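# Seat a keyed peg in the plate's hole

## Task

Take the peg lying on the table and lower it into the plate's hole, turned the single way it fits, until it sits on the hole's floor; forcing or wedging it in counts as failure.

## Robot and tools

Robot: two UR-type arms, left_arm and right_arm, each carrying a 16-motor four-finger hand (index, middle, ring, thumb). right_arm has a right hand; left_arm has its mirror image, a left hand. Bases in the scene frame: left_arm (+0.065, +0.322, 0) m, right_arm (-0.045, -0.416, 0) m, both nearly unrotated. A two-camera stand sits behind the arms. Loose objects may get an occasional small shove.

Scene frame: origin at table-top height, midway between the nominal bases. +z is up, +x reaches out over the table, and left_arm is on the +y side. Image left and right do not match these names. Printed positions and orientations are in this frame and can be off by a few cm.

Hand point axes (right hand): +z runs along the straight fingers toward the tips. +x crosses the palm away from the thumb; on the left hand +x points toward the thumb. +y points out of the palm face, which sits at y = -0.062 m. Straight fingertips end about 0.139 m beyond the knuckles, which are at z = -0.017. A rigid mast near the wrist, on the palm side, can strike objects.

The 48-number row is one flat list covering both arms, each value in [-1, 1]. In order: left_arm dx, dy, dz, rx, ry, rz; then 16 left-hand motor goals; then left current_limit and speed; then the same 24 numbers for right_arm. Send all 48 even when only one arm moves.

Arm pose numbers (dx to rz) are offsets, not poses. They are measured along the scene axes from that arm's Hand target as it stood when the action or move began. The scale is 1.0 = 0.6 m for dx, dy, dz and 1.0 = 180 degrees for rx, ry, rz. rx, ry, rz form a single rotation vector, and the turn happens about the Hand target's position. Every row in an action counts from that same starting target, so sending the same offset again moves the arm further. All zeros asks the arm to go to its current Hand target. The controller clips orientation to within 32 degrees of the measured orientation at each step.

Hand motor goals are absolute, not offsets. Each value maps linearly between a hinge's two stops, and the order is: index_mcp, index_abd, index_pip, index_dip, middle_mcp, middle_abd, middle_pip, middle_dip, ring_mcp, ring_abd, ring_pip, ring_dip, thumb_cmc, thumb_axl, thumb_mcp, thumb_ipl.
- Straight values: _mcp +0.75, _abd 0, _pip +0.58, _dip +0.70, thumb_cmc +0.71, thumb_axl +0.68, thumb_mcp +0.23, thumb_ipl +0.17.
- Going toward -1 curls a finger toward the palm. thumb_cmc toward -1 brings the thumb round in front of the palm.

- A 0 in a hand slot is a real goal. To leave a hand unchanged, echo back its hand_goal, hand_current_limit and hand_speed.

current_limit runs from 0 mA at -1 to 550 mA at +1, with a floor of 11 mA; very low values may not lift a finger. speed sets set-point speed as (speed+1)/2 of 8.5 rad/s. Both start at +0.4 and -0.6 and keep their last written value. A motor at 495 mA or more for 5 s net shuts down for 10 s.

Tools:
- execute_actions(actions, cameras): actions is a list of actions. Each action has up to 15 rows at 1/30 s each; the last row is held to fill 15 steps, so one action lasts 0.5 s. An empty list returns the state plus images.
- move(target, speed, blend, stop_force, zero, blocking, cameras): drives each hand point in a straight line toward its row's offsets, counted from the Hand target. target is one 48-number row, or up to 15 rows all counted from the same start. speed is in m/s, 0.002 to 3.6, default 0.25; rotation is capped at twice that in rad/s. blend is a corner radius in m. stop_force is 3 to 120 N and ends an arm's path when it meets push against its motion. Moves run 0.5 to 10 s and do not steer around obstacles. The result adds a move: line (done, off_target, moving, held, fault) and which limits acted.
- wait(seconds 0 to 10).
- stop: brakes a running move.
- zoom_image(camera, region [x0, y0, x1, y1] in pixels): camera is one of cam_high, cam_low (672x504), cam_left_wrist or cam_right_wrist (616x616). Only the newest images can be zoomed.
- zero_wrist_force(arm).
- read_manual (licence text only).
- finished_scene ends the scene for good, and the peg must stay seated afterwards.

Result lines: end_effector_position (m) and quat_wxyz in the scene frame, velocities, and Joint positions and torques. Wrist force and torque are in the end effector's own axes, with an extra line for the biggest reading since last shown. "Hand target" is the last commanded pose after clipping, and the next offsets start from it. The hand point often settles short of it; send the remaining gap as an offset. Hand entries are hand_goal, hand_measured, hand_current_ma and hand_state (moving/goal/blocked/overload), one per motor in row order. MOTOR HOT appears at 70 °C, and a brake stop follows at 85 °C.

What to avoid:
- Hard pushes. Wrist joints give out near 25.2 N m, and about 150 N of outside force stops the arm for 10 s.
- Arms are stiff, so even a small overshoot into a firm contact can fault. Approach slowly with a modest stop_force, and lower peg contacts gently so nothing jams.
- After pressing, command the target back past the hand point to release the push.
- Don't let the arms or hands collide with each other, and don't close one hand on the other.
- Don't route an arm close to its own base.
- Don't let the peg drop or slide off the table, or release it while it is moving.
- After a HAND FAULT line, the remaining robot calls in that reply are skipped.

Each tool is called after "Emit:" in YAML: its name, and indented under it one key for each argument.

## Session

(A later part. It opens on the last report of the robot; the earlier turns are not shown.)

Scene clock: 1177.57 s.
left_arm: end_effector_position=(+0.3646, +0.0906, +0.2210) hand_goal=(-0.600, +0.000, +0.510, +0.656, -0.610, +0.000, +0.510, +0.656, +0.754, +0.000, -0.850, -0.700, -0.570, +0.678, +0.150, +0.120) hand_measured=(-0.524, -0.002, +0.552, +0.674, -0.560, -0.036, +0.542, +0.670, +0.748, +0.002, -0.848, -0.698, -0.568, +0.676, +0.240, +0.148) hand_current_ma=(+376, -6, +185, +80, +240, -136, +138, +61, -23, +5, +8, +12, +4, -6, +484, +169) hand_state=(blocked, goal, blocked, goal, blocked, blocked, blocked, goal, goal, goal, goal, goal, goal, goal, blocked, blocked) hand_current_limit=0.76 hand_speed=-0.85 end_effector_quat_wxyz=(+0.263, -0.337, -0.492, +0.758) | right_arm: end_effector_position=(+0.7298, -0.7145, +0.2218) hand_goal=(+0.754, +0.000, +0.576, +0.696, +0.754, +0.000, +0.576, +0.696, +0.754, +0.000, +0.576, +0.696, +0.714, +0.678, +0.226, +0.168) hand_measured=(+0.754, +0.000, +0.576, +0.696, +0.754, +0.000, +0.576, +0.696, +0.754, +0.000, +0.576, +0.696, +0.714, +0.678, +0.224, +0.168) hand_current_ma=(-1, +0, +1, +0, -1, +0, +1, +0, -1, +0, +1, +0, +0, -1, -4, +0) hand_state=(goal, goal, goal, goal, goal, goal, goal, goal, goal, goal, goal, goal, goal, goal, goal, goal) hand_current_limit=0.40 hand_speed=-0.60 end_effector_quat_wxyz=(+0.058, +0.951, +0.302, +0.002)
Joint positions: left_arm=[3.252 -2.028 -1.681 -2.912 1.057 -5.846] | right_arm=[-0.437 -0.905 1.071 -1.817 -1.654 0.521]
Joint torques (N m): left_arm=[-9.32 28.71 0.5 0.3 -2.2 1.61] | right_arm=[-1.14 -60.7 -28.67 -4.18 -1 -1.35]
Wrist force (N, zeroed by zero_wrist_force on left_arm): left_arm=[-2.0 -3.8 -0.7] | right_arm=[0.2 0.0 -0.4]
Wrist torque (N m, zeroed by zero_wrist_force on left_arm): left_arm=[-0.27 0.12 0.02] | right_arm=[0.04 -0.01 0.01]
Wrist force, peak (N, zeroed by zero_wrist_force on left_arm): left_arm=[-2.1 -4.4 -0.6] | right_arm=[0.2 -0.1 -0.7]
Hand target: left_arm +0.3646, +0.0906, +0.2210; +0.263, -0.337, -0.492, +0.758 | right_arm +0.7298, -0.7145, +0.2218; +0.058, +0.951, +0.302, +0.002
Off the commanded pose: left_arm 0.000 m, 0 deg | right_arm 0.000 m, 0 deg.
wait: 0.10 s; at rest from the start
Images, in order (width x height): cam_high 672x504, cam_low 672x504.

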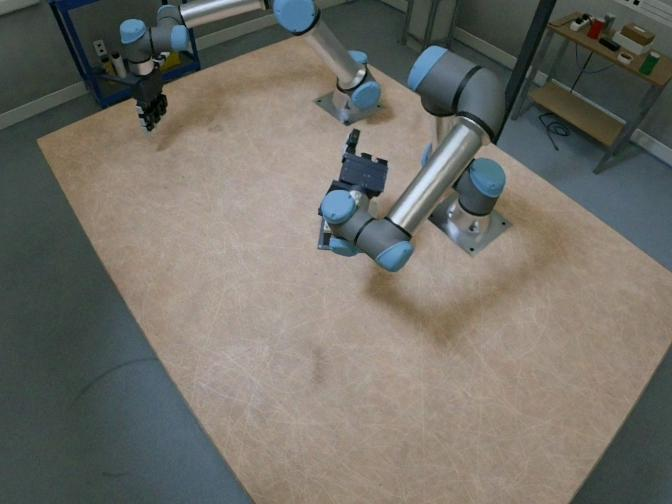

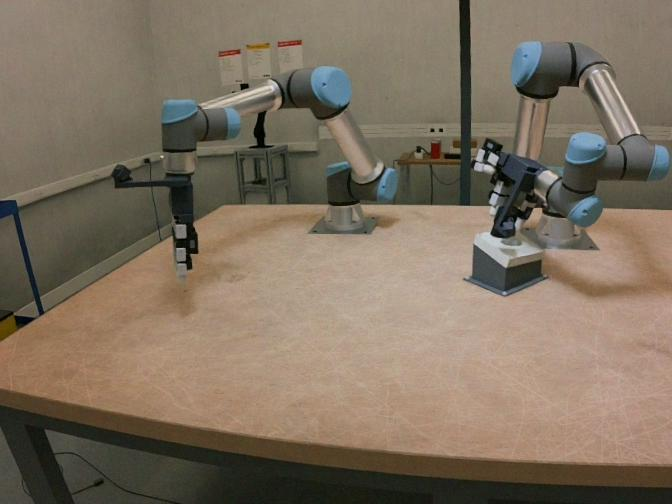

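Emit:
move:
  target:
    - [0.0007,0.0022,0.0062,0,0,0,-0.60,0,0.51,0.655,-0.61,0,0.51,0.655,0.754,0,-0.85,-0.7,-0.571,0.678,0.15,0.12,0.76,-0.85,0,0,0,0,0,0,0.754,0,0.576,0.696,0.754,0,0.576,0.696,0.754,0,0.576,0.696,0.714,0.678,0.226,0.168,0.4,-0.6]
    - [0.0475,0.0455,-0.0087,0,0,0,-0.60,0,0.51,0.655,-0.61,0,0.51,0.655,0.754,0,-0.85,-0.7,-0.571,0.678,0.15,0.12,0.76,-0.85,0,0,0,0,0,0,0.754,0,0.576,0.696,0.754,0,0.576,0.696,0.754,0,0.576,0.696,0.714,0.678,0.226,0.168,0.4,-0.6]
    - [0.0468,0.0433,-0.0148,0,0,0,-0.60,0,0.51,0.655,-0.61,0,0.51,0.655,0.754,0,-0.85,-0.7,-0.571,0.678,0.15,0.12,0.76,-0.85,0,0,0,0,0,0,0.754,0,0.576,0.696,0.754,0,0.576,0.696,0.754,0,0.576,0.696,0.714,0.678,0.226,0.168,0.4,-0.6]
  speed: 0.03
  cameras: ["cam_left_wrist","cam_low"]

Emit:
zoom_image:
  camera: "cam_left_wrist"
  region: [45, 195, 125, 275]

Emit:
zoom_image:
  camera: "cam_left_wrist"
  region: [45, 115, 125, 195]

Emit:
zoom_image:
  camera: "cam_low"
  region: [496, 222, 536, 250]

Scene clock: 1192.03 s.
left_arm: end_effector_position=(+0.3927, +0.1167, +0.2122) hand_goal=(-0.600, +0.000, +0.510, +0.656, -0.610, +0.000, +0.510, +0.656, +0.754, +0.000, -0.850, -0.700, -0.570, +0.678, +0.150, +0.120) hand_measured=(-0.524, +0.006, +0.552, +0.674, -0.560, -0.028, +0.542, +0.670, +0.748, +0.002, -0.848, -0.698, -0.560, +0.676, +0.240, +0.148) hand_current_ma=(+376, +21, +185, +80, +240, -107, +138, +61, -23, +5, +8, +12, +45, -6, +484, +169) hand_state=(blocked, goal, blocked, goal, blocked, blocked, blocked, goal, goal, goal, goal, goal, goal, goal, blocked, blocked) hand_current_limit=0.76 hand_speed=-0.85 end_effector_quat_wxyz=(+0.263, -0.337, -0.492, +0.758) | right_arm: end_effector_position=(+0.7298, -0.7145, +0.2218) hand_goal=(+0.754, +0.000, +0.576, +0.696, +0.754, +0.000, +0.576, +0.696, +0.754, +0.000, +0.576, +0.696, +0.714, +0.678, +0.226, +0.168) hand_measured=(+0.754, +0.000, +0.576, +0.696, +0.754, +0.000, +0.576, +0.696, +0.754, +0.000, +0.576, +0.696, +0.714, +0.678, +0.224, +0.168) hand_current_ma=(-1, +0, +1, +0, -1, +0, +1, +0, -1, +0, +1, +0, +0, -1, -4, +0) hand_state=(goal, goal, goal, goal, goal, goal, goal, goal, goal, goal, goal, goal, goal, goal, goal, goal) hand_current_limit=0.40 hand_speed=-0.60 end_effector_quat_wxyz=(+0.058, +0.951, +0.302, +0.002)
Joint positions: left_arm=[3.298 -2.087 -1.612 -2.914 1.1 -5.863] | right_arm=[-0.437 -0.905 1.071 -1.817 -1.654 0.521]
Joint torques (N m): left_arm=[-10.01 32.49 1.07 -0.27 -2.18 1.69] | right_arm=[-1.4 -60.67 -29.63 -4.09 -0.9 -1.37]
Wrist force (N, zeroed by zero_wrist_force on left_arm): left_arm=[-0.1 0.0 -0.1] | right_arm=[0.2 0.0 -0.3]
Wrist torque (N m, zeroed by zero_wrist_force on left_arm): left_arm=[0.03 0.01 0.06] | right_arm=[0.03 -0.01 0.01]
Wrist force, peak (N, zeroed by zero_wrist_force on left_arm): left_arm=[-2.2 -4.3 -0.4] | right_arm=[0.0 0.0 -0.8]
Hand target: left_arm +0.3926, +0.1166, +0.2121; +0.263, -0.337, -0.492, +0.758 | right_arm +0.7298, -0.7145, +0.2218; +0.058, +0.951, +0.302, +0.002
Off the commanded pose: left_arm 0.000 m, 0 deg | right_arm 0.000 m, 0 deg.
move: done
Images, in order (width x height): cam_low 672x504, cam_left_wrist 616x616.

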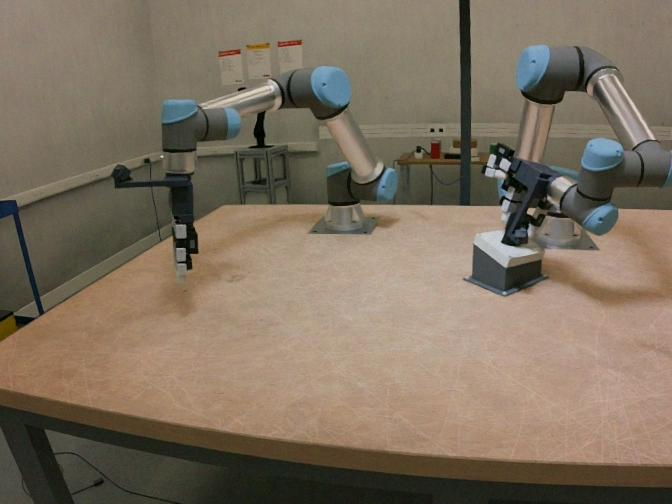

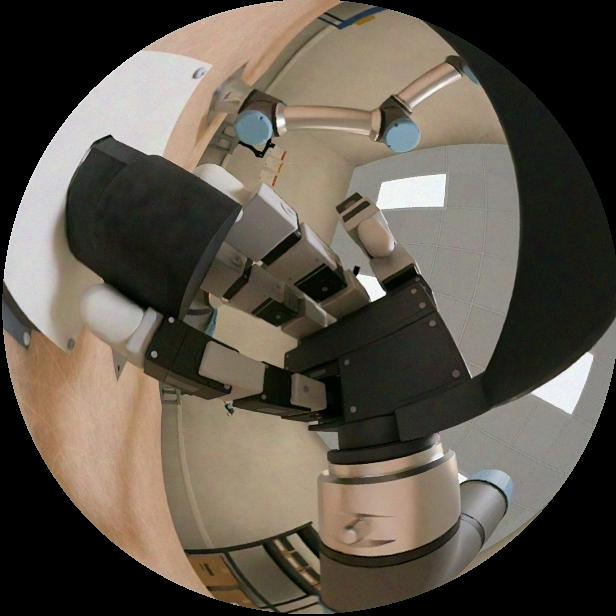

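Scaled by 6.300 from the camera's 616x616 image, which has a finer 880x880 frame.

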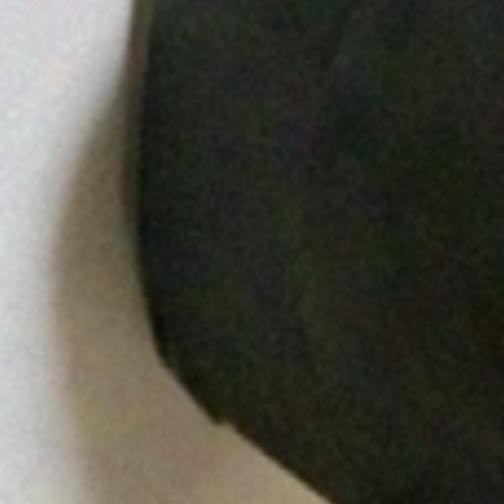

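Scaled by 6.300 from the camera's 616x616 image, which has a finer 880x880 frame.

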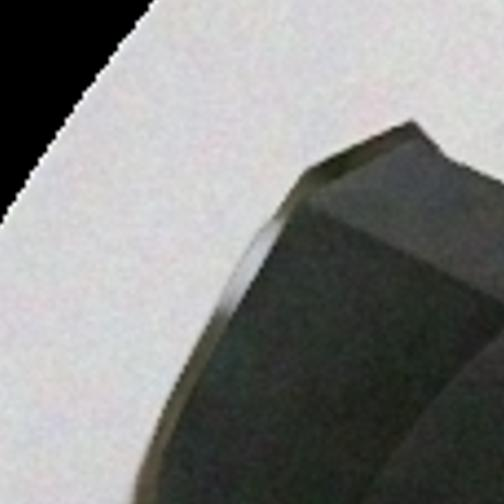

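Scaled by 12.600 from the camera's 672x504 image, which has a finer 960x720 frame.

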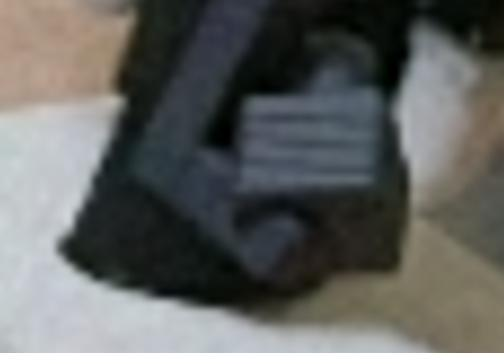

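Emit:
zero_wrist_force:
  arm: "left_arm"

Emit:
move:
  target:
    - [0.00153,-0.00305,0.00092,0,0,0,-0.60,0,0.51,0.655,-0.61,0,0.51,0.655,0.754,0,-0.85,-0.7,-0.571,0.678,0.15,0.12,0.76,-0.85,0,0,0,0,0,0,0.754,0,0.576,0.696,0.754,0,0.576,0.696,0.754,0,0.576,0.696,0.714,0.678,0.226,0.168,0.4,-0.6]
    - [0.00047,-0.00637,-0.00845,0,0,0,-0.60,0,0.51,0.655,-0.61,0,0.51,0.655,0.754,0,-0.85,-0.7,-0.571,0.678,0.15,0.12,0.76,-0.85,0,0,0,0,0,0,0.754,0,0.576,0.696,0.754,0,0.576,0.696,0.754,0,0.576,0.696,0.714,0.678,0.226,0.168,0.4,-0.6]
  speed: 0.01
  stop_force: 4
  cameras: ["cam_left_wrist"]

Emit:
zoom_image:
  camera: "cam_left_wrist"
  region: [45, 195, 125, 275]

Emit:
zoom_image:
  camera: "cam_left_wrist"
  region: [45, 115, 125, 195]

Wrist force sensor zeroed.

Scene clock: 1207.17 s.
left_arm: end_effector_position=(+0.3933, +0.1138, +0.2097) hand_goal=(-0.600, +0.000, +0.510, +0.656, -0.610, +0.000, +0.510, +0.656, +0.754, +0.000, -0.850, -0.700, -0.570, +0.678, +0.150, +0.120) hand_measured=(-0.524, +0.006, +0.552, +0.674, -0.560, -0.028, +0.542, +0.670, +0.748, +0.002, -0.848, -0.698, -0.560, +0.676, +0.240, +0.148) hand_current_ma=(+376, +20, +185, +80, +240, -107, +138, +61, -23, +5, +8, +12, +46, -9, +484, +169) hand_state=(blocked, goal, blocked, goal, blocked, blocked, blocked, goal, goal, goal, goal, goal, goal, goal, blocked, blocked) hand_current_limit=0.76 hand_speed=-0.85 end_effector_quat_wxyz=(+0.263, -0.337, -0.492, +0.758) | right_arm: end_effector_position=(+0.7298, -0.7145, +0.2218) hand_goal=(+0.754, +0.000, +0.576, +0.696, +0.754, +0.000, +0.576, +0.696, +0.754, +0.000, +0.576, +0.696, +0.714, +0.678, +0.226, +0.168) hand_measured=(+0.754, +0.000, +0.576, +0.696, +0.754, +0.000, +0.576, +0.696, +0.754, +0.000, +0.576, +0.696, +0.714, +0.678, +0.224, +0.168) hand_current_ma=(-1, +0, +1, +0, -1, +0, +1, +0, -1, +0, +1, +0, +0, -1, -4, +0) hand_state=(goal, goal, goal, goal, goal, goal, goal, goal, goal, goal, goal, goal, goal, goal, goal, goal) hand_current_limit=0.40 hand_speed=-0.60 end_effector_quat_wxyz=(+0.058, +0.951, +0.302, +0.002)
Joint positions: left_arm=[3.292 -2.093 -1.611 -2.91 1.094 -5.861] | right_arm=[-0.437 -0.905 1.071 -1.817 -1.654 0.521]
Joint torques (N m): left_arm=[11.17 47.83 31.41 -4.67 3.17 -0.87] | right_arm=[-0.83 -60.28 -29.17 -3.99 -0.9 -1.44]
Wrist force (N, zeroed by zero_wrist_force on left_arm): left_arm=[0.2 -0.1 -0.2] | right_arm=[-0.1 0.3 -0.4]
Wrist torque (N m, zeroed by zero_wrist_force on left_arm): left_arm=[0.00 -0.02 -0.09] | right_arm=[0.08 0.03 -0.01]
Wrist force, peak (N, zeroed by zero_wrist_force on left_arm): left_arm=[-1.6 -4.7 -1.1] | right_arm=[0.0 0.2 -0.7]
Hand target: left_arm +0.3933, +0.1138, +0.2097; +0.263, -0.337, -0.492, +0.758 (not the last commanded pose) | right_arm +0.7298, -0.7145, +0.2218; +0.058, +0.951, +0.302, +0.002
Off the commanded pose: left_arm 0.003 m, 0 deg | right_arm 0.000 m, 0 deg.
move: contact (left_arm); path passed 1 of 2 targets
Images, in order (width x height): cam_left_wrist 616x616.

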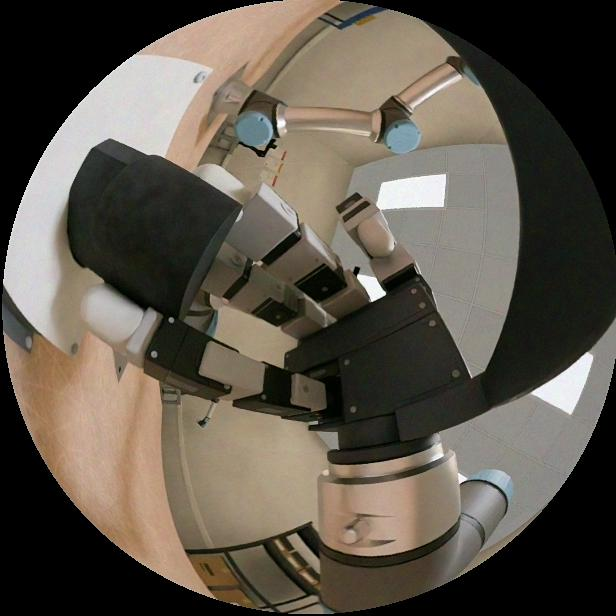

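Scaled by 6.300 from the camera's 616x616 image, which has a finer 880x880 frame.

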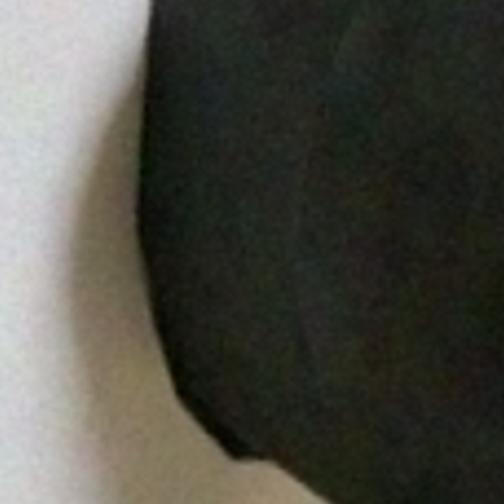

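Scaled by 6.300 from the camera's 616x616 image, which has a finer 880x880 frame.

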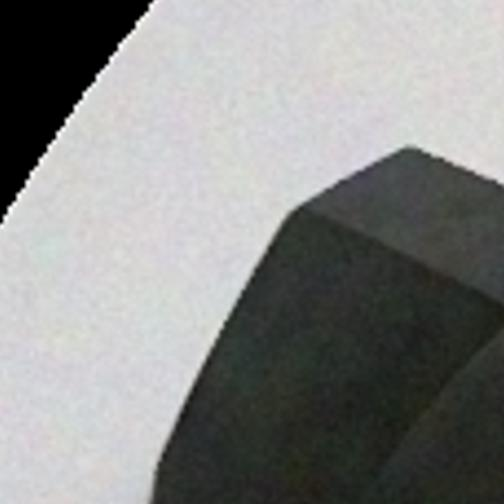

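Emit:
move:
  target:
    - [-0.00018,-0.00055,-0.00156,0,0,0,-0.60,0,0.51,0.655,-0.61,0,0.51,0.655,0.754,0,-0.85,-0.7,-0.571,0.678,0.15,0.12,0.76,-0.85,0,0,0,0,0,0,0.754,0,0.576,0.696,0.754,0,0.576,0.696,0.754,0,0.576,0.696,0.714,0.678,0.226,0.168,0.4,-0.6]
  speed: 0.008

Emit:
move:
  target:
    - [-0.00058,-0.00054,0.00026,0,0,0,-0.60,0,0.51,0.655,-0.61,0,0.51,0.655,0.754,0,-0.85,-0.7,-0.571,0.678,0.15,0.12,0.76,-0.85,0,0,0,0,0,0,0.754,0,0.576,0.696,0.754,0,0.576,0.696,0.754,0,0.576,0.696,0.714,0.678,0.226,0.168,0.4,-0.6]
  speed: 0.008

Emit:
move:
  target:
    - [0.00116,0.00108,-0.00052,0,0,0,-0.60,0,0.51,0.655,-0.61,0,0.51,0.655,0.754,0,-0.85,-0.7,-0.571,0.678,0.15,0.12,0.76,-0.85,0,0,0,0,0,0,0.754,0,0.576,0.696,0.754,0,0.576,0.696,0.754,0,0.576,0.696,0.714,0.678,0.226,0.168,0.4,-0.6]
  speed: 0.008

Emit:
move:
  target:
    - [0.00001,-0.00112,0.00012,0,0,0,-0.60,0,0.51,0.655,-0.61,0,0.51,0.655,0.754,0,-0.85,-0.7,-0.571,0.678,0.15,0.12,0.76,-0.85,0,0,0,0,0,0,0.754,0,0.576,0.696,0.754,0,0.576,0.696,0.754,0,0.576,0.696,0.714,0.678,0.226,0.168,0.4,-0.6]
  speed: 0.008

Emit:
move:
  target:
    - [-0.00117,0.00115,-0.00028,0,0,0,-0.60,0,0.51,0.655,-0.61,0,0.51,0.655,0.754,0,-0.85,-0.7,-0.571,0.678,0.15,0.12,0.76,-0.85,0,0,0,0,0,0,0.754,0,0.576,0.696,0.754,0,0.576,0.696,0.754,0,0.576,0.696,0.714,0.678,0.226,0.168,0.4,-0.6]
  speed: 0.008

Scene clock: 1220.93 s.
left_arm: end_effector_position=(+0.3932, +0.1135, +0.2088) hand_goal=(-0.600, +0.000, +0.510, +0.656, -0.610, +0.000, +0.510, +0.656, +0.754, +0.000, -0.850, -0.700, -0.570, +0.678, +0.150, +0.120) hand_measured=(-0.524, +0.004, +0.552, +0.674, -0.560, -0.028, +0.542, +0.670, +0.748, +0.002, -0.848, -0.698, -0.560, +0.676, +0.240, +0.148) hand_current_ma=(+376, +12, +185, +80, +240, -107, +138, +61, -23, +5, +8, +12, +39, -10, +484, +169) hand_state=(blocked, goal, blocked, goal, blocked, blocked, blocked, goal, goal, goal, goal, goal, goal, goal, blocked, blocked) hand_current_limit=0.76 hand_speed=-0.85 end_effector_quat_wxyz=(+0.263, -0.337, -0.492, +0.758) | right_arm: end_effector_position=(+0.7298, -0.7145, +0.2218) hand_goal=(+0.754, +0.000, +0.576, +0.696, +0.754, +0.000, +0.576, +0.696, +0.754, +0.000, +0.576, +0.696, +0.714, +0.678, +0.226, +0.168) hand_measured=(+0.754, +0.000, +0.576, +0.696, +0.754, +0.000, +0.576, +0.696, +0.754, +0.000, +0.576, +0.696, +0.714, +0.678, +0.224, +0.168) hand_current_ma=(-1, +0, +1, +0, -1, +0, +1, +0, -1, +0, +1, +0, +0, -1, -4, +0) hand_state=(goal, goal, goal, goal, goal, goal, goal, goal, goal, goal, goal, goal, goal, goal, goal, goal) hand_current_limit=0.40 hand_speed=-0.60 end_effector_quat_wxyz=(+0.058, +0.951, +0.302, +0.002)
Joint positions: left_arm=[3.291 -2.094 -1.612 -2.908 1.094 -5.861] | right_arm=[-0.437 -0.905 1.071 -1.817 -1.654 0.521]
Joint torques (N m): left_arm=[-10.04 31.23 0.85 0.25 -2.34 1.72] | right_arm=[-0.92 -61.23 -28.99 -4.14 -1.05 -1.49]
Wrist force (N, zeroed by zero_wrist_force on left_arm): left_arm=[-1.6 -4.6 -1.2] | right_arm=[-0.2 0.0 -0.5]
Wrist torque (N m, zeroed by zero_wrist_force on left_arm): left_arm=[-0.31 0.09 -0.04] | right_arm=[0.05 0.04 -0.02]
Wrist force, peak (N, zeroed by zero_wrist_force on left_arm): left_arm=[-1.8 -5.3 -0.9] | right_arm=[0.1 0.0 -0.9]
Hand target: left_arm +0.3932, +0.1134, +0.2088; +0.263, -0.337, -0.492, +0.758 | right_arm +0.7298, -0.7145, +0.2218; +0.058, +0.951, +0.302, +0.002
Off the commanded pose: left_arm 0.000 m, 0 deg | right_arm 0.000 m, 0 deg.
move: done

Scene clock: 1221.63 s.
left_arm: end_effector_position=(+0.3928, +0.1131, +0.2089) hand_goal=(-0.600, +0.000, +0.510, +0.656, -0.610, +0.000, +0.510, +0.656, +0.754, +0.000, -0.850, -0.700, -0.570, +0.678, +0.150, +0.120) hand_measured=(-0.524, +0.004, +0.552, +0.674, -0.560, -0.028, +0.542, +0.670, +0.748, +0.002, -0.848, -0.698, -0.562, +0.676, +0.240, +0.148) hand_current_ma=(+373, +11, +185, +80, +240, -107, +138, +61, -23, +5, +8, +12, +35, -10, +484, +169) hand_state=(blocked, goal, blocked, goal, blocked, blocked, blocked, goal, goal, goal, goal, goal, goal, goal, blocked, blocked) hand_current_limit=0.76 hand_speed=-0.85 end_effector_quat_wxyz=(+0.263, -0.337, -0.492, +0.758) | right_arm: end_effector_position=(+0.7298, -0.7145, +0.2218) hand_goal=(+0.754, +0.000, +0.576, +0.696, +0.754, +0.000, +0.576, +0.696, +0.754, +0.000, +0.576, +0.696, +0.714, +0.678, +0.226, +0.168) hand_measured=(+0.754, +0.000, +0.576, +0.696, +0.754, +0.000, +0.576, +0.696, +0.754, +0.000, +0.576, +0.696, +0.714, +0.678, +0.224, +0.168) hand_current_ma=(-1, +0, +1, +0, -1, +0, +1, +0, -1, +0, +1, +0, +0, -1, -4, +0) hand_state=(goal, goal, goal, goal, goal, goal, goal, goal, goal, goal, goal, goal, goal, goal, goal, goal) hand_current_limit=0.40 hand_speed=-0.60 end_effector_quat_wxyz=(+0.058, +0.951, +0.302, +0.002)
Joint positions: left_arm=[3.291 -2.093 -1.613 -2.908 1.093 -5.86] | right_arm=[-0.437 -0.905 1.071 -1.817 -1.654 0.521]
Joint torques (N m): left_arm=[-10.21 46.44 0.56 -0.29 -2.29 1.75] | right_arm=[-1.08 -60.4 -29.35 -4.13 -1.01 -1.42]
Wrist force (N, zeroed by zero_wrist_force on left_arm): left_arm=[-1.1 -4.1 -1.4] | right_arm=[0.2 0.3 -0.3]
Wrist torque (N m, zeroed by zero_wrist_force on left_arm): left_arm=[-0.33 0.08 -0.09] | right_arm=[0.06 -0.03 0.03]
Wrist force, peak (N, zeroed by zero_wrist_force on left_arm): left_arm=[-1.8 -5.1 -1.4] | right_arm=[0.0 0.1 -0.7]
Hand target: left_arm +0.3928, +0.1131, +0.2089; +0.263, -0.337, -0.492, +0.758 | right_arm +0.7298, -0.7145, +0.2218; +0.058, +0.951, +0.302, +0.002
Off the commanded pose: left_arm 0.000 m, 0 deg | right_arm 0.000 m, 0 deg.
move: done

Scene clock: 1222.33 s.
left_arm: end_effector_position=(+0.3935, +0.1137, +0.2087) hand_goal=(-0.600, +0.000, +0.510, +0.656, -0.610, +0.000, +0.510, +0.656, +0.754, +0.000, -0.850, -0.700, -0.570, +0.678, +0.150, +0.120) hand_measured=(-0.524, +0.004, +0.552, +0.674, -0.560, -0.028, +0.542, +0.670, +0.748, +0.002, -0.848, -0.698, -0.560, +0.676, +0.240, +0.148) hand_current_ma=(+373, +11, +185, +80, +240, -107, +138, +61, -23, +5, +8, +12, +47, -10, +484, +169) hand_state=(blocked, goal, blocked, goal, blocked, blocked, blocked, goal, goal, goal, goal, goal, goal, goal, blocked, blocked) hand_current_limit=0.76 hand_speed=-0.85 end_effector_quat_wxyz=(+0.263, -0.337, -0.492, +0.758) | right_arm: end_effector_position=(+0.7298, -0.7145, +0.2218) hand_goal=(+0.754, +0.000, +0.576, +0.696, +0.754, +0.000, +0.576, +0.696, +0.754, +0.000, +0.576, +0.696, +0.714, +0.678, +0.226, +0.168) hand_measured=(+0.754, +0.000, +0.576, +0.696, +0.754, +0.000, +0.576, +0.696, +0.754, +0.000, +0.576, +0.696, +0.714, +0.678, +0.224, +0.168) hand_current_ma=(-1, +0, +1, +0, -1, +0, +1, +0, -1, +0, +1, +0, +0, -1, -4, +0) hand_state=(goal, goal, goal, goal, goal, goal, goal, goal, goal, goal, goal, goal, goal, goal, goal, goal) hand_current_limit=0.40 hand_speed=-0.60 end_effector_quat_wxyz=(+0.058, +0.951, +0.302, +0.002)
Joint positions: left_arm=[3.292 -2.094 -1.611 -2.908 1.094 -5.861] | right_arm=[-0.437 -0.905 1.071 -1.817 -1.654 0.521]
Joint torques (N m): left_arm=[10.89 32.56 31.38 0.23 3.15 -1.29] | right_arm=[-0.5 -60.72 -28.66 -4.01 -0.96 -1.44]
Wrist force (N, zeroed by zero_wrist_force on left_arm): left_arm=[-0.5 -2.5 1.0] | right_arm=[0.1 0.0 -0.4]
Wrist torque (N m, zeroed by zero_wrist_force on left_arm): left_arm=[-0.02 -0.03 -0.07] | right_arm=[0.04 0.00 0.01]
Wrist force, peak (N, zeroed by zero_wrist_force on left_arm): left_arm=[-1.2 -5.0 -1.8] | right_arm=[0.0 0.2 -0.6]
Hand target: left_arm +0.3935, +0.1138, +0.2086; +0.263, -0.337, -0.492, +0.758 | right_arm +0.7298, -0.7145, +0.2218; +0.058, +0.951, +0.302, +0.002
Off the commanded pose: left_arm 0.000 m, 0 deg | right_arm 0.000 m, 0 deg.
move: done

Scene clock: 1223.03 s.
left_arm: end_effector_position=(+0.3935, +0.1131, +0.2087) hand_goal=(-0.600, +0.000, +0.510, +0.656, -0.610, +0.000, +0.510, +0.656, +0.754, +0.000, -0.850, -0.700, -0.570, +0.678, +0.150, +0.120) hand_measured=(-0.524, +0.006, +0.552, +0.674, -0.560, -0.026, +0.542, +0.670, +0.748, +0.002, -0.848, -0.698, -0.558, +0.676, +0.240, +0.148) hand_current_ma=(+373, +20, +185, +80, +240, -101, +138, +61, -23, +5, +8, +12, +53, -10, +484, +169) hand_state=(blocked, goal, blocked, goal, blocked, blocked, blocked, goal, goal, goal, goal, goal, goal, goal, blocked, blocked) hand_current_limit=0.76 hand_speed=-0.85 end_effector_quat_wxyz=(+0.263, -0.337, -0.492, +0.758) | right_arm: end_effector_position=(+0.7298, -0.7145, +0.2218) hand_goal=(+0.754, +0.000, +0.576, +0.696, +0.754, +0.000, +0.576, +0.696, +0.754, +0.000, +0.576, +0.696, +0.714, +0.678, +0.226, +0.168) hand_measured=(+0.754, +0.000, +0.576, +0.696, +0.754, +0.000, +0.576, +0.696, +0.754, +0.000, +0.576, +0.696, +0.714, +0.678, +0.224, +0.168) hand_current_ma=(-1, +0, +1, +0, -1, +0, +1, +0, -1, +0, +1, +0, +0, -1, -4, +0) hand_state=(goal, goal, goal, goal, goal, goal, goal, goal, goal, goal, goal, goal, goal, goal, goal, goal) hand_current_limit=0.40 hand_speed=-0.60 end_effector_quat_wxyz=(+0.058, +0.951, +0.302, +0.002)
Joint positions: left_arm=[3.29 -2.095 -1.611 -2.909 1.093 -5.86] | right_arm=[-0.437 -0.905 1.071 -1.817 -1.654 0.521]
Joint torques (N m): left_arm=[-9.4 31.77 30.28 -4.02 -2.75 1.84] | right_arm=[-0.76 -60.17 -29.46 -4.2 -0.85 -1.4]
Wrist force (N, zeroed by zero_wrist_force on left_arm): left_arm=[0.2 -4.5 -0.7] | right_arm=[0.1 0.0 -0.3]
Wrist torque (N m, zeroed by zero_wrist_force on left_arm): left_arm=[-0.32 -0.01 -0.17] | right_arm=[0.03 -0.01 0.01]
Wrist force, peak (N, zeroed by zero_wrist_force on left_arm): left_arm=[-0.1 -4.9 -0.6] | right_arm=[0.1 0.0 -0.7]
Hand target: left_arm +0.3935, +0.1131, +0.2087; +0.263, -0.337, -0.492, +0.758 | right_arm +0.7298, -0.7145, +0.2218; +0.058, +0.951, +0.302, +0.002
Off the commanded pose: left_arm 0.000 m, 0 deg | right_arm 0.000 m, 0 deg.
move: done

Scene clock: 1223.73 s.
left_arm: end_effector_position=(+0.3929, +0.1137, +0.2085) hand_goal=(-0.600, +0.000, +0.510, +0.656, -0.610, +0.000, +0.510, +0.656, +0.754, +0.000, -0.850, -0.700, -0.570, +0.678, +0.150, +0.120) hand_measured=(-0.524, +0.002, +0.552, +0.674, -0.560, -0.028, +0.542, +0.670, +0.748, +0.002, -0.848, -0.698, -0.562, +0.676, +0.240, +0.148) hand_current_ma=(+373, +6, +185, +80, +240, -107, +138, +61, -23, +5, +8, +12, +37, -10, +484, +169) hand_state=(blocked, goal, blocked, goal, blocked, blocked, blocked, goal, goal, goal, goal, goal, goal, goal, blocked, blocked) hand_current_limit=0.76 hand_speed=-0.85 end_effector_quat_wxyz=(+0.263, -0.337, -0.492, +0.758) | right_arm: end_effector_position=(+0.7298, -0.7145, +0.2218) hand_goal=(+0.754, +0.000, +0.576, +0.696, +0.754, +0.000, +0.576, +0.696, +0.754, +0.000, +0.576, +0.696, +0.714, +0.678, +0.226, +0.168) hand_measured=(+0.754, +0.000, +0.576, +0.696, +0.754, +0.000, +0.576, +0.696, +0.754, +0.000, +0.576, +0.696, +0.714, +0.678, +0.224, +0.168) hand_current_ma=(-1, +0, +1, +0, -1, +0, +1, +0, -1, +0, +1, +0, +0, -1, -4, +0) hand_state=(goal, goal, goal, goal, goal, goal, goal, goal, goal, goal, goal, goal, goal, goal, goal, goal) hand_current_limit=0.40 hand_speed=-0.60 end_effector_quat_wxyz=(+0.058, +0.951, +0.302, +0.002)
Joint positions: left_arm=[3.292 -2.093 -1.613 -2.907 1.095 -5.861] | right_arm=[-0.437 -0.905 1.071 -1.817 -1.654 0.521]
Joint torques (N m): left_arm=[10.22 46.36 -0.12 0.38 3.27 -1.55] | right_arm=[-1.14 -60.36 -28.85 -4.19 -1.01 -1.45]
Wrist force (N, zeroed by zero_wrist_force on left_arm): left_arm=[-1.7 -4.6 -1.4] | right_arm=[0.0 -0.1 -0.2]
Wrist torque (N m, zeroed by zero_wrist_force on left_arm): left_arm=[-0.33 0.08 0.00] | right_arm=[0.00 0.01 0.00]
Wrist force, peak (N, zeroed by zero_wrist_force on left_arm): left_arm=[-1.7 -5.3 -1.2] | right_arm=[0.0 0.0 -0.6]
Hand target: left_arm +0.3928, +0.1138, +0.2085; +0.263, -0.337, -0.492, +0.758 | right_arm +0.7298, -0.7145, +0.2218; +0.058, +0.951, +0.302, +0.002
Off the commanded pose: left_arm 0.000 m, 0 deg | right_arm 0.000 m, 0 deg.
move: done

Emit:
move:
  target:
    - [0.00117,-0.00005,-0.00012,0,0,0,-0.60,0,0.51,0.655,-0.61,0,0.51,0.655,0.754,0,-0.85,-0.7,-0.571,0.678,0.15,0.12,0.76,-0.85,0,0,0,0,0,0,0.754,0,0.576,0.696,0.754,0,0.576,0.696,0.754,0,0.576,0.696,0.714,0.678,0.226,0.168,0.4,-0.6]
  speed: 0.008

Emit:
move:
  target:
    - [0.00058,0.00054,-0.00026,0,0,0,-0.60,0,0.51,0.655,-0.61,0,0.51,0.655,0.754,0,-0.85,-0.7,-0.571,0.678,0.15,0.12,0.76,-0.85,0,0,0,0,0,0,0.754,0,0.576,0.696,0.754,0,0.576,0.696,0.754,0,0.576,0.696,0.714,0.678,0.226,0.168,0.4,-0.6]
  speed: 0.008

Emit:
move:
  target:
    - [0.00058,0.00054,-0.00026,0,0,0,-0.60,0,0.51,0.655,-0.61,0,0.51,0.655,0.754,0,-0.85,-0.7,-0.571,0.678,0.15,0.12,0.76,-0.85,0,0,0,0,0,0,0.754,0,0.576,0.696,0.754,0,0.576,0.696,0.754,0,0.576,0.696,0.714,0.678,0.226,0.168,0.4,-0.6]
  speed: 0.008

Emit:
move:
  target:
    - [0.00058,0.00054,-0.00026,0,0,0,-0.60,0,0.51,0.655,-0.61,0,0.51,0.655,0.754,0,-0.85,-0.7,-0.571,0.678,0.15,0.12,0.76,-0.85,0,0,0,0,0,0,0.754,0,0.576,0.696,0.754,0,0.576,0.696,0.754,0,0.576,0.696,0.714,0.678,0.226,0.168,0.4,-0.6]
  speed: 0.008
  cameras: ["cam_left_wrist"]

Emit:
zoom_image:
  camera: "cam_left_wrist"
  region: [45, 115, 125, 195]

Emit:
zoom_image:
  camera: "cam_left_wrist"
  region: [45, 195, 125, 275]

Scene clock: 1237.33 s.
left_arm: end_effector_position=(+0.3935, +0.1138, +0.2085) hand_goal=(-0.600, +0.000, +0.510, +0.656, -0.610, +0.000, +0.510, +0.656, +0.754, +0.000, -0.850, -0.700, -0.570, +0.678, +0.150, +0.120) hand_measured=(-0.524, +0.004, +0.552, +0.674, -0.560, -0.026, +0.542, +0.670, +0.748, +0.002, -0.848, -0.698, -0.558, +0.676, +0.240, +0.148) hand_current_ma=(+373, +14, +185, +80, +240, -99, +138, +61, -23, +5, +8, +12, +49, -11, +484, +169) hand_state=(blocked, goal, blocked, goal, blocked, blocked, blocked, goal, goal, goal, goal, goal, goal, goal, blocked, blocked) hand_current_limit=0.76 hand_speed=-0.85 end_effector_quat_wxyz=(+0.263, -0.337, -0.492, +0.758) | right_arm: end_effector_position=(+0.7298, -0.7145, +0.2218) hand_goal=(+0.754, +0.000, +0.576, +0.696, +0.754, +0.000, +0.576, +0.696, +0.754, +0.000, +0.576, +0.696, +0.714, +0.678, +0.226, +0.168) hand_measured=(+0.754, +0.000, +0.576, +0.696, +0.754, +0.000, +0.576, +0.696, +0.754, +0.000, +0.576, +0.696, +0.714, +0.678, +0.224, +0.168) hand_current_ma=(-1, +0, +1, +0, -1, +0, +1, +0, -1, +0, +1, +0, +0, -1, -4, +0) hand_state=(goal, goal, goal, goal, goal, goal, goal, goal, goal, goal, goal, goal, goal, goal, goal, goal) hand_current_limit=0.40 hand_speed=-0.60 end_effector_quat_wxyz=(+0.058, +0.951, +0.302, +0.002)
Joint positions: left_arm=[3.292 -2.095 -1.611 -2.908 1.094 -5.861] | right_arm=[-0.437 -0.905 1.071 -1.817 -1.654 0.521]
Joint torques (N m): left_arm=[-8.81 32.21 31.7 -4.28 -2.24 0.78] | right_arm=[-0.54 -60.8 -28.85 -4.13 -0.92 -1.23]
Wrist force (N, zeroed by zero_wrist_force on left_arm): left_arm=[0.1 -0.4 -0.1] | right_arm=[0.1 0.1 -0.6]
Wrist torque (N m, zeroed by zero_wrist_force on left_arm): left_arm=[-0.03 -0.02 -0.04] | right_arm=[0.08 0.00 0.01]
Wrist force, peak (N, zeroed by zero_wrist_force on left_arm): left_arm=[-2.0 -5.3 -1.5] | right_arm=[0.3 0.2 -0.7]
Hand target: left_arm +0.3935, +0.1137, +0.2085; +0.263, -0.337, -0.492, +0.758 | right_arm +0.7298, -0.7145, +0.2218; +0.058, +0.951, +0.302, +0.002
Off the commanded pose: left_arm 0.000 m, 0 deg | right_arm 0.000 m, 0 deg.
move: done

Scene clock: 1238.03 s.
left_arm: end_effector_position=(+0.3938, +0.1140, +0.2083) hand_goal=(-0.600, +0.000, +0.510, +0.656, -0.610, +0.000, +0.510, +0.656, +0.754, +0.000, -0.850, -0.700, -0.570, +0.678, +0.150, +0.120) hand_measured=(-0.524, +0.006, +0.552, +0.674, -0.560, -0.024, +0.542, +0.670, +0.748, +0.002, -0.848, -0.698, -0.558, +0.676, +0.240, +0.148) hand_current_ma=(+373, +23, +185, +80, +240, -90, +138, +61, -23, +5, +8, +12, +50, -11, +484, +169) hand_state=(blocked, goal, blocked, goal, blocked, blocked, blocked, goal, goal, goal, goal, goal, goal, goal, blocked, blocked) hand_current_limit=0.76 hand_speed=-0.85 end_effector_quat_wxyz=(+0.263, -0.337, -0.492, +0.758) | right_arm: end_effector_position=(+0.7298, -0.7145, +0.2218) hand_goal=(+0.754, +0.000, +0.576, +0.696, +0.754, +0.000, +0.576, +0.696, +0.754, +0.000, +0.576, +0.696, +0.714, +0.678, +0.226, +0.168) hand_measured=(+0.754, +0.000, +0.576, +0.696, +0.754, +0.000, +0.576, +0.696, +0.754, +0.000, +0.576, +0.696, +0.714, +0.678, +0.224, +0.168) hand_current_ma=(-1, +0, +1, +0, -1, +0, +1, +0, -1, +0, +1, +0, +0, -1, -4, +0) hand_state=(goal, goal, goal, goal, goal, goal, goal, goal, goal, goal, goal, goal, goal, goal, goal, goal) hand_current_limit=0.40 hand_speed=-0.60 end_effector_quat_wxyz=(+0.058, +0.951, +0.302, +0.002)
Joint positions: left_arm=[3.292 -2.095 -1.61 -2.908 1.095 -5.861] | right_arm=[-0.437 -0.905 1.071 -1.817 -1.654 0.521]
Joint torques (N m): left_arm=[10.88 32.44 31.6 -3.97 3.12 -1.61] | right_arm=[-0.36 -61.16 -29.5 -4.08 -0.9 -1.53]
Wrist force (N, zeroed by zero_wrist_force on left_arm): left_arm=[-0.2 -0.7 0.1] | right_arm=[0.0 -0.1 -0.3]
Wrist torque (N m, zeroed by zero_wrist_force on left_arm): left_arm=[0.00 0.01 0.00] | right_arm=[0.00 0.01 0.00]
Wrist force, peak (N, zeroed by zero_wrist_force on left_arm): left_arm=[0.2 -1.5 0.4] | right_arm=[-0.1 0.3 -0.7]
Hand target: left_arm +0.3939, +0.1141, +0.2083; +0.263, -0.337, -0.492, +0.758 | right_arm +0.7298, -0.7145, +0.2218; +0.058, +0.951, +0.302, +0.002
Off the commanded pose: left_arm 0.000 m, 0 deg | right_arm 0.000 m, 0 deg.
move: done

Scene clock: 1238.73 s.
left_arm: end_effector_position=(+0.3942, +0.1144, +0.2082) hand_goal=(-0.600, +0.000, +0.510, +0.656, -0.610, +0.000, +0.510, +0.656, +0.754, +0.000, -0.850, -0.700, -0.570, +0.678, +0.150, +0.120) hand_measured=(-0.524, +0.006, +0.552, +0.674, -0.560, -0.024, +0.542, +0.670, +0.748, +0.002, -0.848, -0.698, -0.558, +0.676, +0.240, +0.148) hand_current_ma=(+373, +23, +185, +80, +240, -90, +138, +61, -23, +5, +8, +12, +50, -11, +484, +169) hand_state=(blocked, goal, blocked, goal, blocked, blocked, blocked, goal, goal, goal, goal, goal, goal, goal, blocked, blocked) hand_current_limit=0.76 hand_speed=-0.85 end_effector_quat_wxyz=(+0.263, -0.337, -0.492, +0.758) | right_arm: end_effector_position=(+0.7298, -0.7145, +0.2218) hand_goal=(+0.754, +0.000, +0.576, +0.696, +0.754, +0.000, +0.576, +0.696, +0.754, +0.000, +0.576, +0.696, +0.714, +0.678, +0.226, +0.168) hand_measured=(+0.754, +0.000, +0.576, +0.696, +0.754, +0.000, +0.576, +0.696, +0.754, +0.000, +0.576, +0.696, +0.714, +0.678, +0.224, +0.168) hand_current_ma=(-1, +0, +1, +0, -1, +0, +1, +0, -1, +0, +1, +0, +0, -1, -4, +0) hand_state=(goal, goal, goal, goal, goal, goal, goal, goal, goal, goal, goal, goal, goal, goal, goal, goal) hand_current_limit=0.40 hand_speed=-0.60 end_effector_quat_wxyz=(+0.058, +0.951, +0.302, +0.002)
Joint positions: left_arm=[3.293 -2.096 -1.609 -2.908 1.095 -5.861] | right_arm=[-0.437 -0.905 1.071 -1.817 -1.654 0.521]
Joint torques (N m): left_arm=[10.86 32.33 30.58 -1.81 3.06 -1.47] | right_arm=[-0.89 -60.57 -28.93 -4.27 -0.95 -1.43]
Wrist force (N, zeroed by zero_wrist_force on left_arm): left_arm=[-0.2 -1.1 0.4] | right_arm=[0.0 -0.1 -0.5]
Wrist torque (N m, zeroed by zero_wrist_force on left_arm): left_arm=[-0.03 0.01 0.07] | right_arm=[0.03 0.01 0.01]
Wrist force, peak (N, zeroed by zero_wrist_force on left_arm): left_arm=[-0.2 -1.1 0.4] | right_arm=[0.0 -0.1 -0.7]
Hand target: left_arm +0.3942, +0.1144, +0.2082; +0.263, -0.337, -0.492, +0.758 | right_arm +0.7298, -0.7145, +0.2218; +0.058, +0.951, +0.302, +0.002
Off the commanded pose: left_arm 0.000 m, 0 deg | right_arm 0.000 m, 0 deg.
move: done

Scene clock: 1239.43 s.
left_arm: end_effector_position=(+0.3946, +0.1147, +0.2080) hand_goal=(-0.600, +0.000, +0.510, +0.656, -0.610, +0.000, +0.510, +0.656, +0.754, +0.000, -0.850, -0.700, -0.570, +0.678, +0.150, +0.120) hand_measured=(-0.524, +0.006, +0.552, +0.674, -0.560, -0.024, +0.542, +0.670, +0.748, +0.002, -0.848, -0.698, -0.558, +0.676, +0.240, +0.148) hand_current_ma=(+373, +23, +185, +80, +240, -90, +138, +61, -23, +5, +8, +12, +50, -11, +484, +169) hand_state=(blocked, goal, blocked, goal, blocked, blocked, blocked, goal, goal, goal, goal, goal, goal, goal, blocked, blocked) hand_current_limit=0.76 hand_speed=-0.85 end_effector_quat_wxyz=(+0.263, -0.337, -0.492, +0.758) | right_arm: end_effector_position=(+0.7298, -0.7145, +0.2218) hand_goal=(+0.754, +0.000, +0.576, +0.696, +0.754, +0.000, +0.576, +0.696, +0.754, +0.000, +0.576, +0.696, +0.714, +0.678, +0.226, +0.168) hand_measured=(+0.754, +0.000, +0.576, +0.696, +0.754, +0.000, +0.576, +0.696, +0.754, +0.000, +0.576, +0.696, +0.714, +0.678, +0.224, +0.168) hand_current_ma=(-1, +0, +1, +0, -1, +0, +1, +0, -1, +0, +1, +0, +0, -1, -4, +0) hand_state=(goal, goal, goal, goal, goal, goal, goal, goal, goal, goal, goal, goal, goal, goal, goal, goal) hand_current_limit=0.40 hand_speed=-0.60 end_effector_quat_wxyz=(+0.058, +0.951, +0.302, +0.002)
Joint positions: left_arm=[3.293 -2.097 -1.609 -2.908 1.096 -5.861] | right_arm=[-0.437 -0.905 1.071 -1.817 -1.654 0.521]
Joint torques (N m): left_arm=[11.51 31.76 31.33 -0.53 3.15 -1.43] | right_arm=[-0.48 -60.57 -28.53 -4.15 -0.88 -1.47]
Wrist force (N, zeroed by zero_wrist_force on left_arm): left_arm=[-0.4 -2.2 1.0] | right_arm=[0.3 0.2 -0.4]
Wrist torque (N m, zeroed by zero_wrist_force on left_arm): left_arm=[-0.06 0.01 0.14] | right_arm=[0.05 -0.02 0.03]
Wrist force, peak (N, zeroed by zero_wrist_force on left_arm): left_arm=[-0.4 -2.7 1.1] | right_arm=[0.2 -0.1 -0.7]
Hand target: left_arm +0.3946, +0.1147, +0.2080; +0.263, -0.337, -0.492, +0.758 | right_arm +0.7298, -0.7145, +0.2218; +0.058, +0.951, +0.302, +0.002
Off the commanded pose: left_arm 0.000 m, 0 deg | right_arm 0.000 m, 0 deg.
move: done
Images, in order (width x height): cam_left_wrist 616x616.

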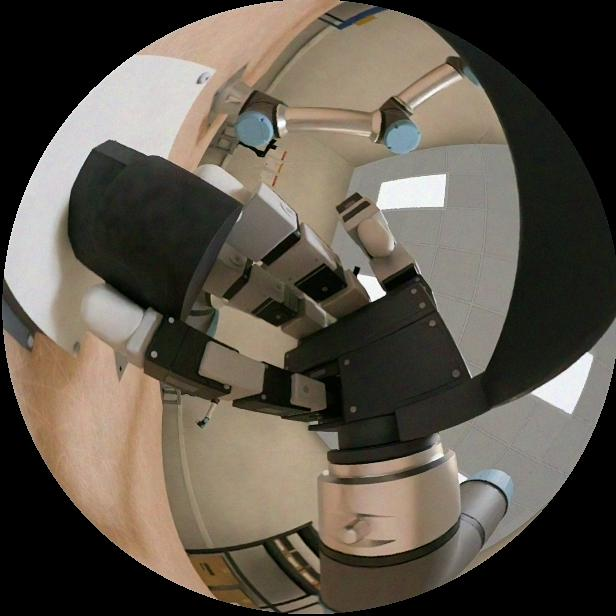

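Scaled by 6.300 from the camera's 616x616 image, which has a finer 880x880 frame.

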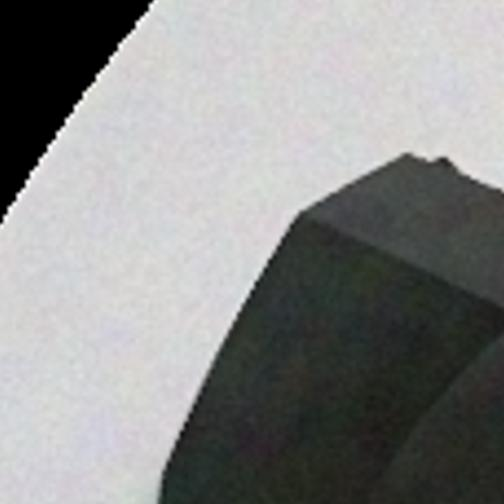

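Scaled by 6.300 from the camera's 616x616 image, which has a finer 880x880 frame.

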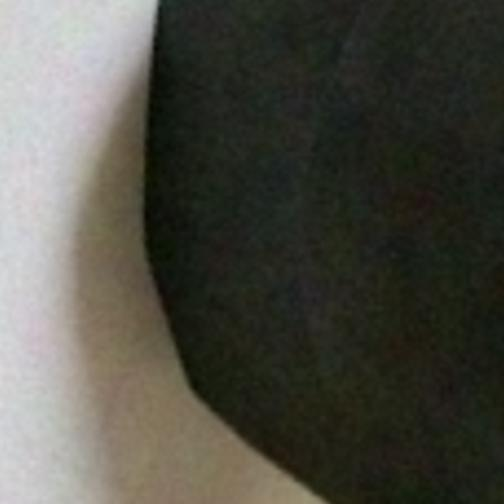

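Emit:
move:
  target:
    - [-0.00105,-0.00097,0.00046,0,0,0,-0.60,0,0.51,0.655,-0.61,0,0.51,0.655,0.754,0,-0.85,-0.7,-0.571,0.678,0.15,0.12,0.76,-0.85,0,0,0,0,0,0,0.754,0,0.576,0.696,0.754,0,0.576,0.696,0.754,0,0.576,0.696,0.714,0.678,0.226,0.168,0.4,-0.6]
  speed: 0.008

Emit:
move:
  target:
    - [-0.0009,-0.0028,-0.0078,0,0,0,-0.60,0,0.51,0.655,-0.61,0,0.51,0.655,0.754,0,-0.85,-0.7,-0.571,0.678,0.15,0.12,0.76,-0.85,0,0,0,0,0,0,0.754,0,0.576,0.696,0.754,0,0.576,0.696,0.754,0,0.576,0.696,0.714,0.678,0.226,0.168,0.4,-0.6]
  speed: 0.008
  stop_force: 4
  cameras: ["cam_left_wrist"]

Emit:
zoom_image:
  camera: "cam_left_wrist"
  region: [45, 115, 125, 195]

Emit:
zoom_image:
  camera: "cam_left_wrist"
  region: [45, 195, 125, 275]

Scene clock: 1244.73 s.
left_arm: end_effector_position=(+0.3940, +0.1142, +0.2083) hand_goal=(-0.600, +0.000, +0.510, +0.656, -0.610, +0.000, +0.510, +0.656, +0.754, +0.000, -0.850, -0.700, -0.570, +0.678, +0.150, +0.120) hand_measured=(-0.524, +0.006, +0.552, +0.674, -0.560, -0.024, +0.542, +0.670, +0.748, +0.002, -0.848, -0.698, -0.558, +0.676, +0.240, +0.148) hand_current_ma=(+373, +23, +185, +80, +240, -90, +138, +61, -23, +5, +8, +12, +55, -11, +484, +169) hand_state=(blocked, goal, blocked, goal, blocked, blocked, blocked, goal, goal, goal, goal, goal, goal, goal, blocked, blocked) hand_current_limit=0.76 hand_speed=-0.85 end_effector_quat_wxyz=(+0.263, -0.337, -0.492, +0.758) | right_arm: end_effector_position=(+0.7298, -0.7145, +0.2218) hand_goal=(+0.754, +0.000, +0.576, +0.696, +0.754, +0.000, +0.576, +0.696, +0.754, +0.000, +0.576, +0.696, +0.714, +0.678, +0.226, +0.168) hand_measured=(+0.754, +0.000, +0.576, +0.696, +0.754, +0.000, +0.576, +0.696, +0.754, +0.000, +0.576, +0.696, +0.714, +0.678, +0.224, +0.168) hand_current_ma=(-1, +0, +1, +0, -1, +0, +1, +0, -1, +0, +1, +0, +0, -1, -4, +0) hand_state=(goal, goal, goal, goal, goal, goal, goal, goal, goal, goal, goal, goal, goal, goal, goal, goal) hand_current_limit=0.40 hand_speed=-0.60 end_effector_quat_wxyz=(+0.058, +0.951, +0.302, +0.002)
Joint positions: left_arm=[3.292 -2.096 -1.61 -2.908 1.095 -5.861] | right_arm=[-0.437 -0.905 1.071 -1.817 -1.654 0.521]
Joint torques (N m): left_arm=[-8.55 49.28 1.67 -1.82 -2.29 1.46] | right_arm=[-0.74 -59.9 -28.71 -4.05 -0.92 -1.41]
Wrist force (N, zeroed by zero_wrist_force on left_arm): left_arm=[0.1 -0.2 -0.4] | right_arm=[0.1 0.0 -0.4]
Wrist torque (N m, zeroed by zero_wrist_force on left_arm): left_arm=[-0.04 -0.01 0.12] | right_arm=[0.03 0.00 0.01]
Wrist force, peak (N, zeroed by zero_wrist_force on left_arm): left_arm=[-0.7 -2.9 1.3] | right_arm=[0.2 -0.1 -0.7]
Hand target: left_arm +0.3939, +0.1141, +0.2083; +0.263, -0.337, -0.492, +0.758 | right_arm +0.7298, -0.7145, +0.2218; +0.058, +0.951, +0.302, +0.002
Off the commanded pose: left_arm 0.000 m, 0 deg | right_arm 0.000 m, 0 deg.
move: done

Scene clock: 1246.10 s.
left_arm: end_effector_position=(+0.3939, +0.1140, +0.2079) hand_goal=(-0.600, +0.000, +0.510, +0.656, -0.610, +0.000, +0.510, +0.656, +0.754, +0.000, -0.850, -0.700, -0.570, +0.678, +0.150, +0.120) hand_measured=(-0.524, +0.006, +0.552, +0.674, -0.560, -0.024, +0.542, +0.670, +0.748, +0.002, -0.848, -0.698, -0.556, +0.676, +0.240, +0.148) hand_current_ma=(+373, +23, +185, +80, +240, -90, +138, +61, -23, +5, +8, +12, +58, -11, +484, +169) hand_state=(blocked, goal, blocked, goal, blocked, blocked, blocked, goal, goal, goal, goal, goal, goal, goal, blocked, blocked) hand_current_limit=0.76 hand_speed=-0.85 end_effector_quat_wxyz=(+0.263, -0.337, -0.492, +0.758) | right_arm: end_effector_position=(+0.7298, -0.7145, +0.2218) hand_goal=(+0.754, +0.000, +0.576, +0.696, +0.754, +0.000, +0.576, +0.696, +0.754, +0.000, +0.576, +0.696, +0.714, +0.678, +0.226, +0.168) hand_measured=(+0.754, +0.000, +0.576, +0.696, +0.754, +0.000, +0.576, +0.696, +0.754, +0.000, +0.576, +0.696, +0.714, +0.678, +0.224, +0.168) hand_current_ma=(-1, +0, +1, +0, -1, +0, +1, +0, -1, +0, +1, +0, +0, -1, -4, +0) hand_state=(goal, goal, goal, goal, goal, goal, goal, goal, goal, goal, goal, goal, goal, goal, goal, goal) hand_current_limit=0.40 hand_speed=-0.60 end_effector_quat_wxyz=(+0.058, +0.951, +0.302, +0.002)
Joint positions: left_arm=[3.292 -2.096 -1.611 -2.907 1.095 -5.861] | right_arm=[-0.437 -0.905 1.071 -1.817 -1.654 0.521]
Joint torques (N m): left_arm=[11.21 47.49 31.36 -4.13 3.09 -0.52] | right_arm=[-1.14 -60.13 -28.68 -4.06 -0.95 -1.5]
Wrist force (N, zeroed by zero_wrist_force on left_arm): left_arm=[0.1 -1.0 0.2] | right_arm=[0.0 0.1 -0.7]
Wrist torque (N m, zeroed by zero_wrist_force on left_arm): left_arm=[-0.02 -0.04 0.09] | right_arm=[0.07 0.03 0.00]
Wrist force, peak (N, zeroed by zero_wrist_force on left_arm): left_arm=[0.1 -5.9 1.2] | right_arm=[-0.1 0.4 -0.7]
Hand target: left_arm +0.3939, +0.1140, +0.2079; +0.263, -0.337, -0.492, +0.758 (not the last commanded pose) | right_arm +0.7298, -0.7145, +0.2218; +0.058, +0.951, +0.302, +0.002
Off the commanded pose: left_arm 0.005 m, 0 deg | right_arm 0.000 m, 0 deg.
move: contact (left_arm)
Images, in order (width x height): cam_left_wrist 616x616.

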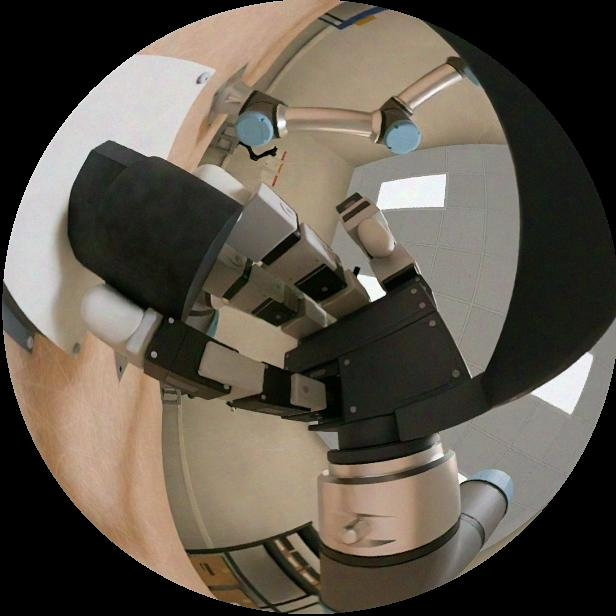

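Scaled by 6.300 from the camera's 616x616 image, which has a finer 880x880 frame.

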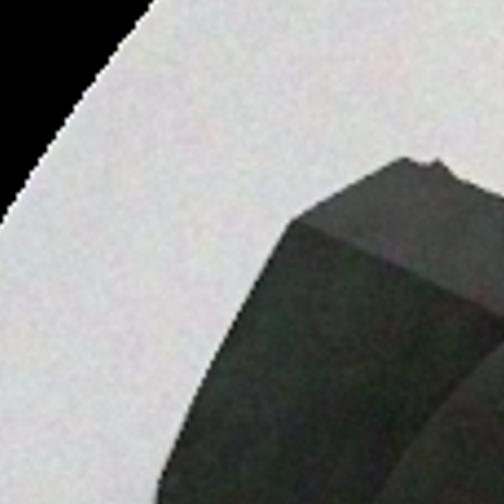

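Scaled by 6.300 from the camera's 616x616 image, which has a finer 880x880 frame.

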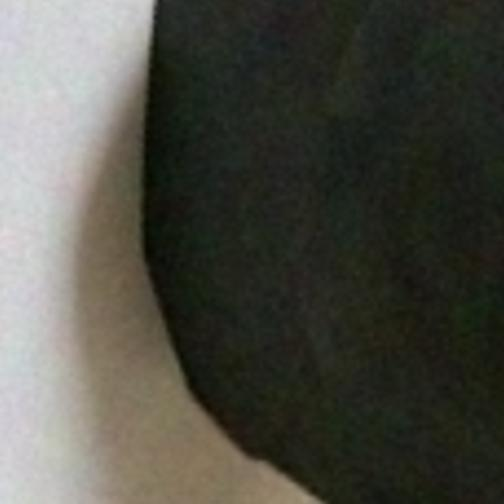

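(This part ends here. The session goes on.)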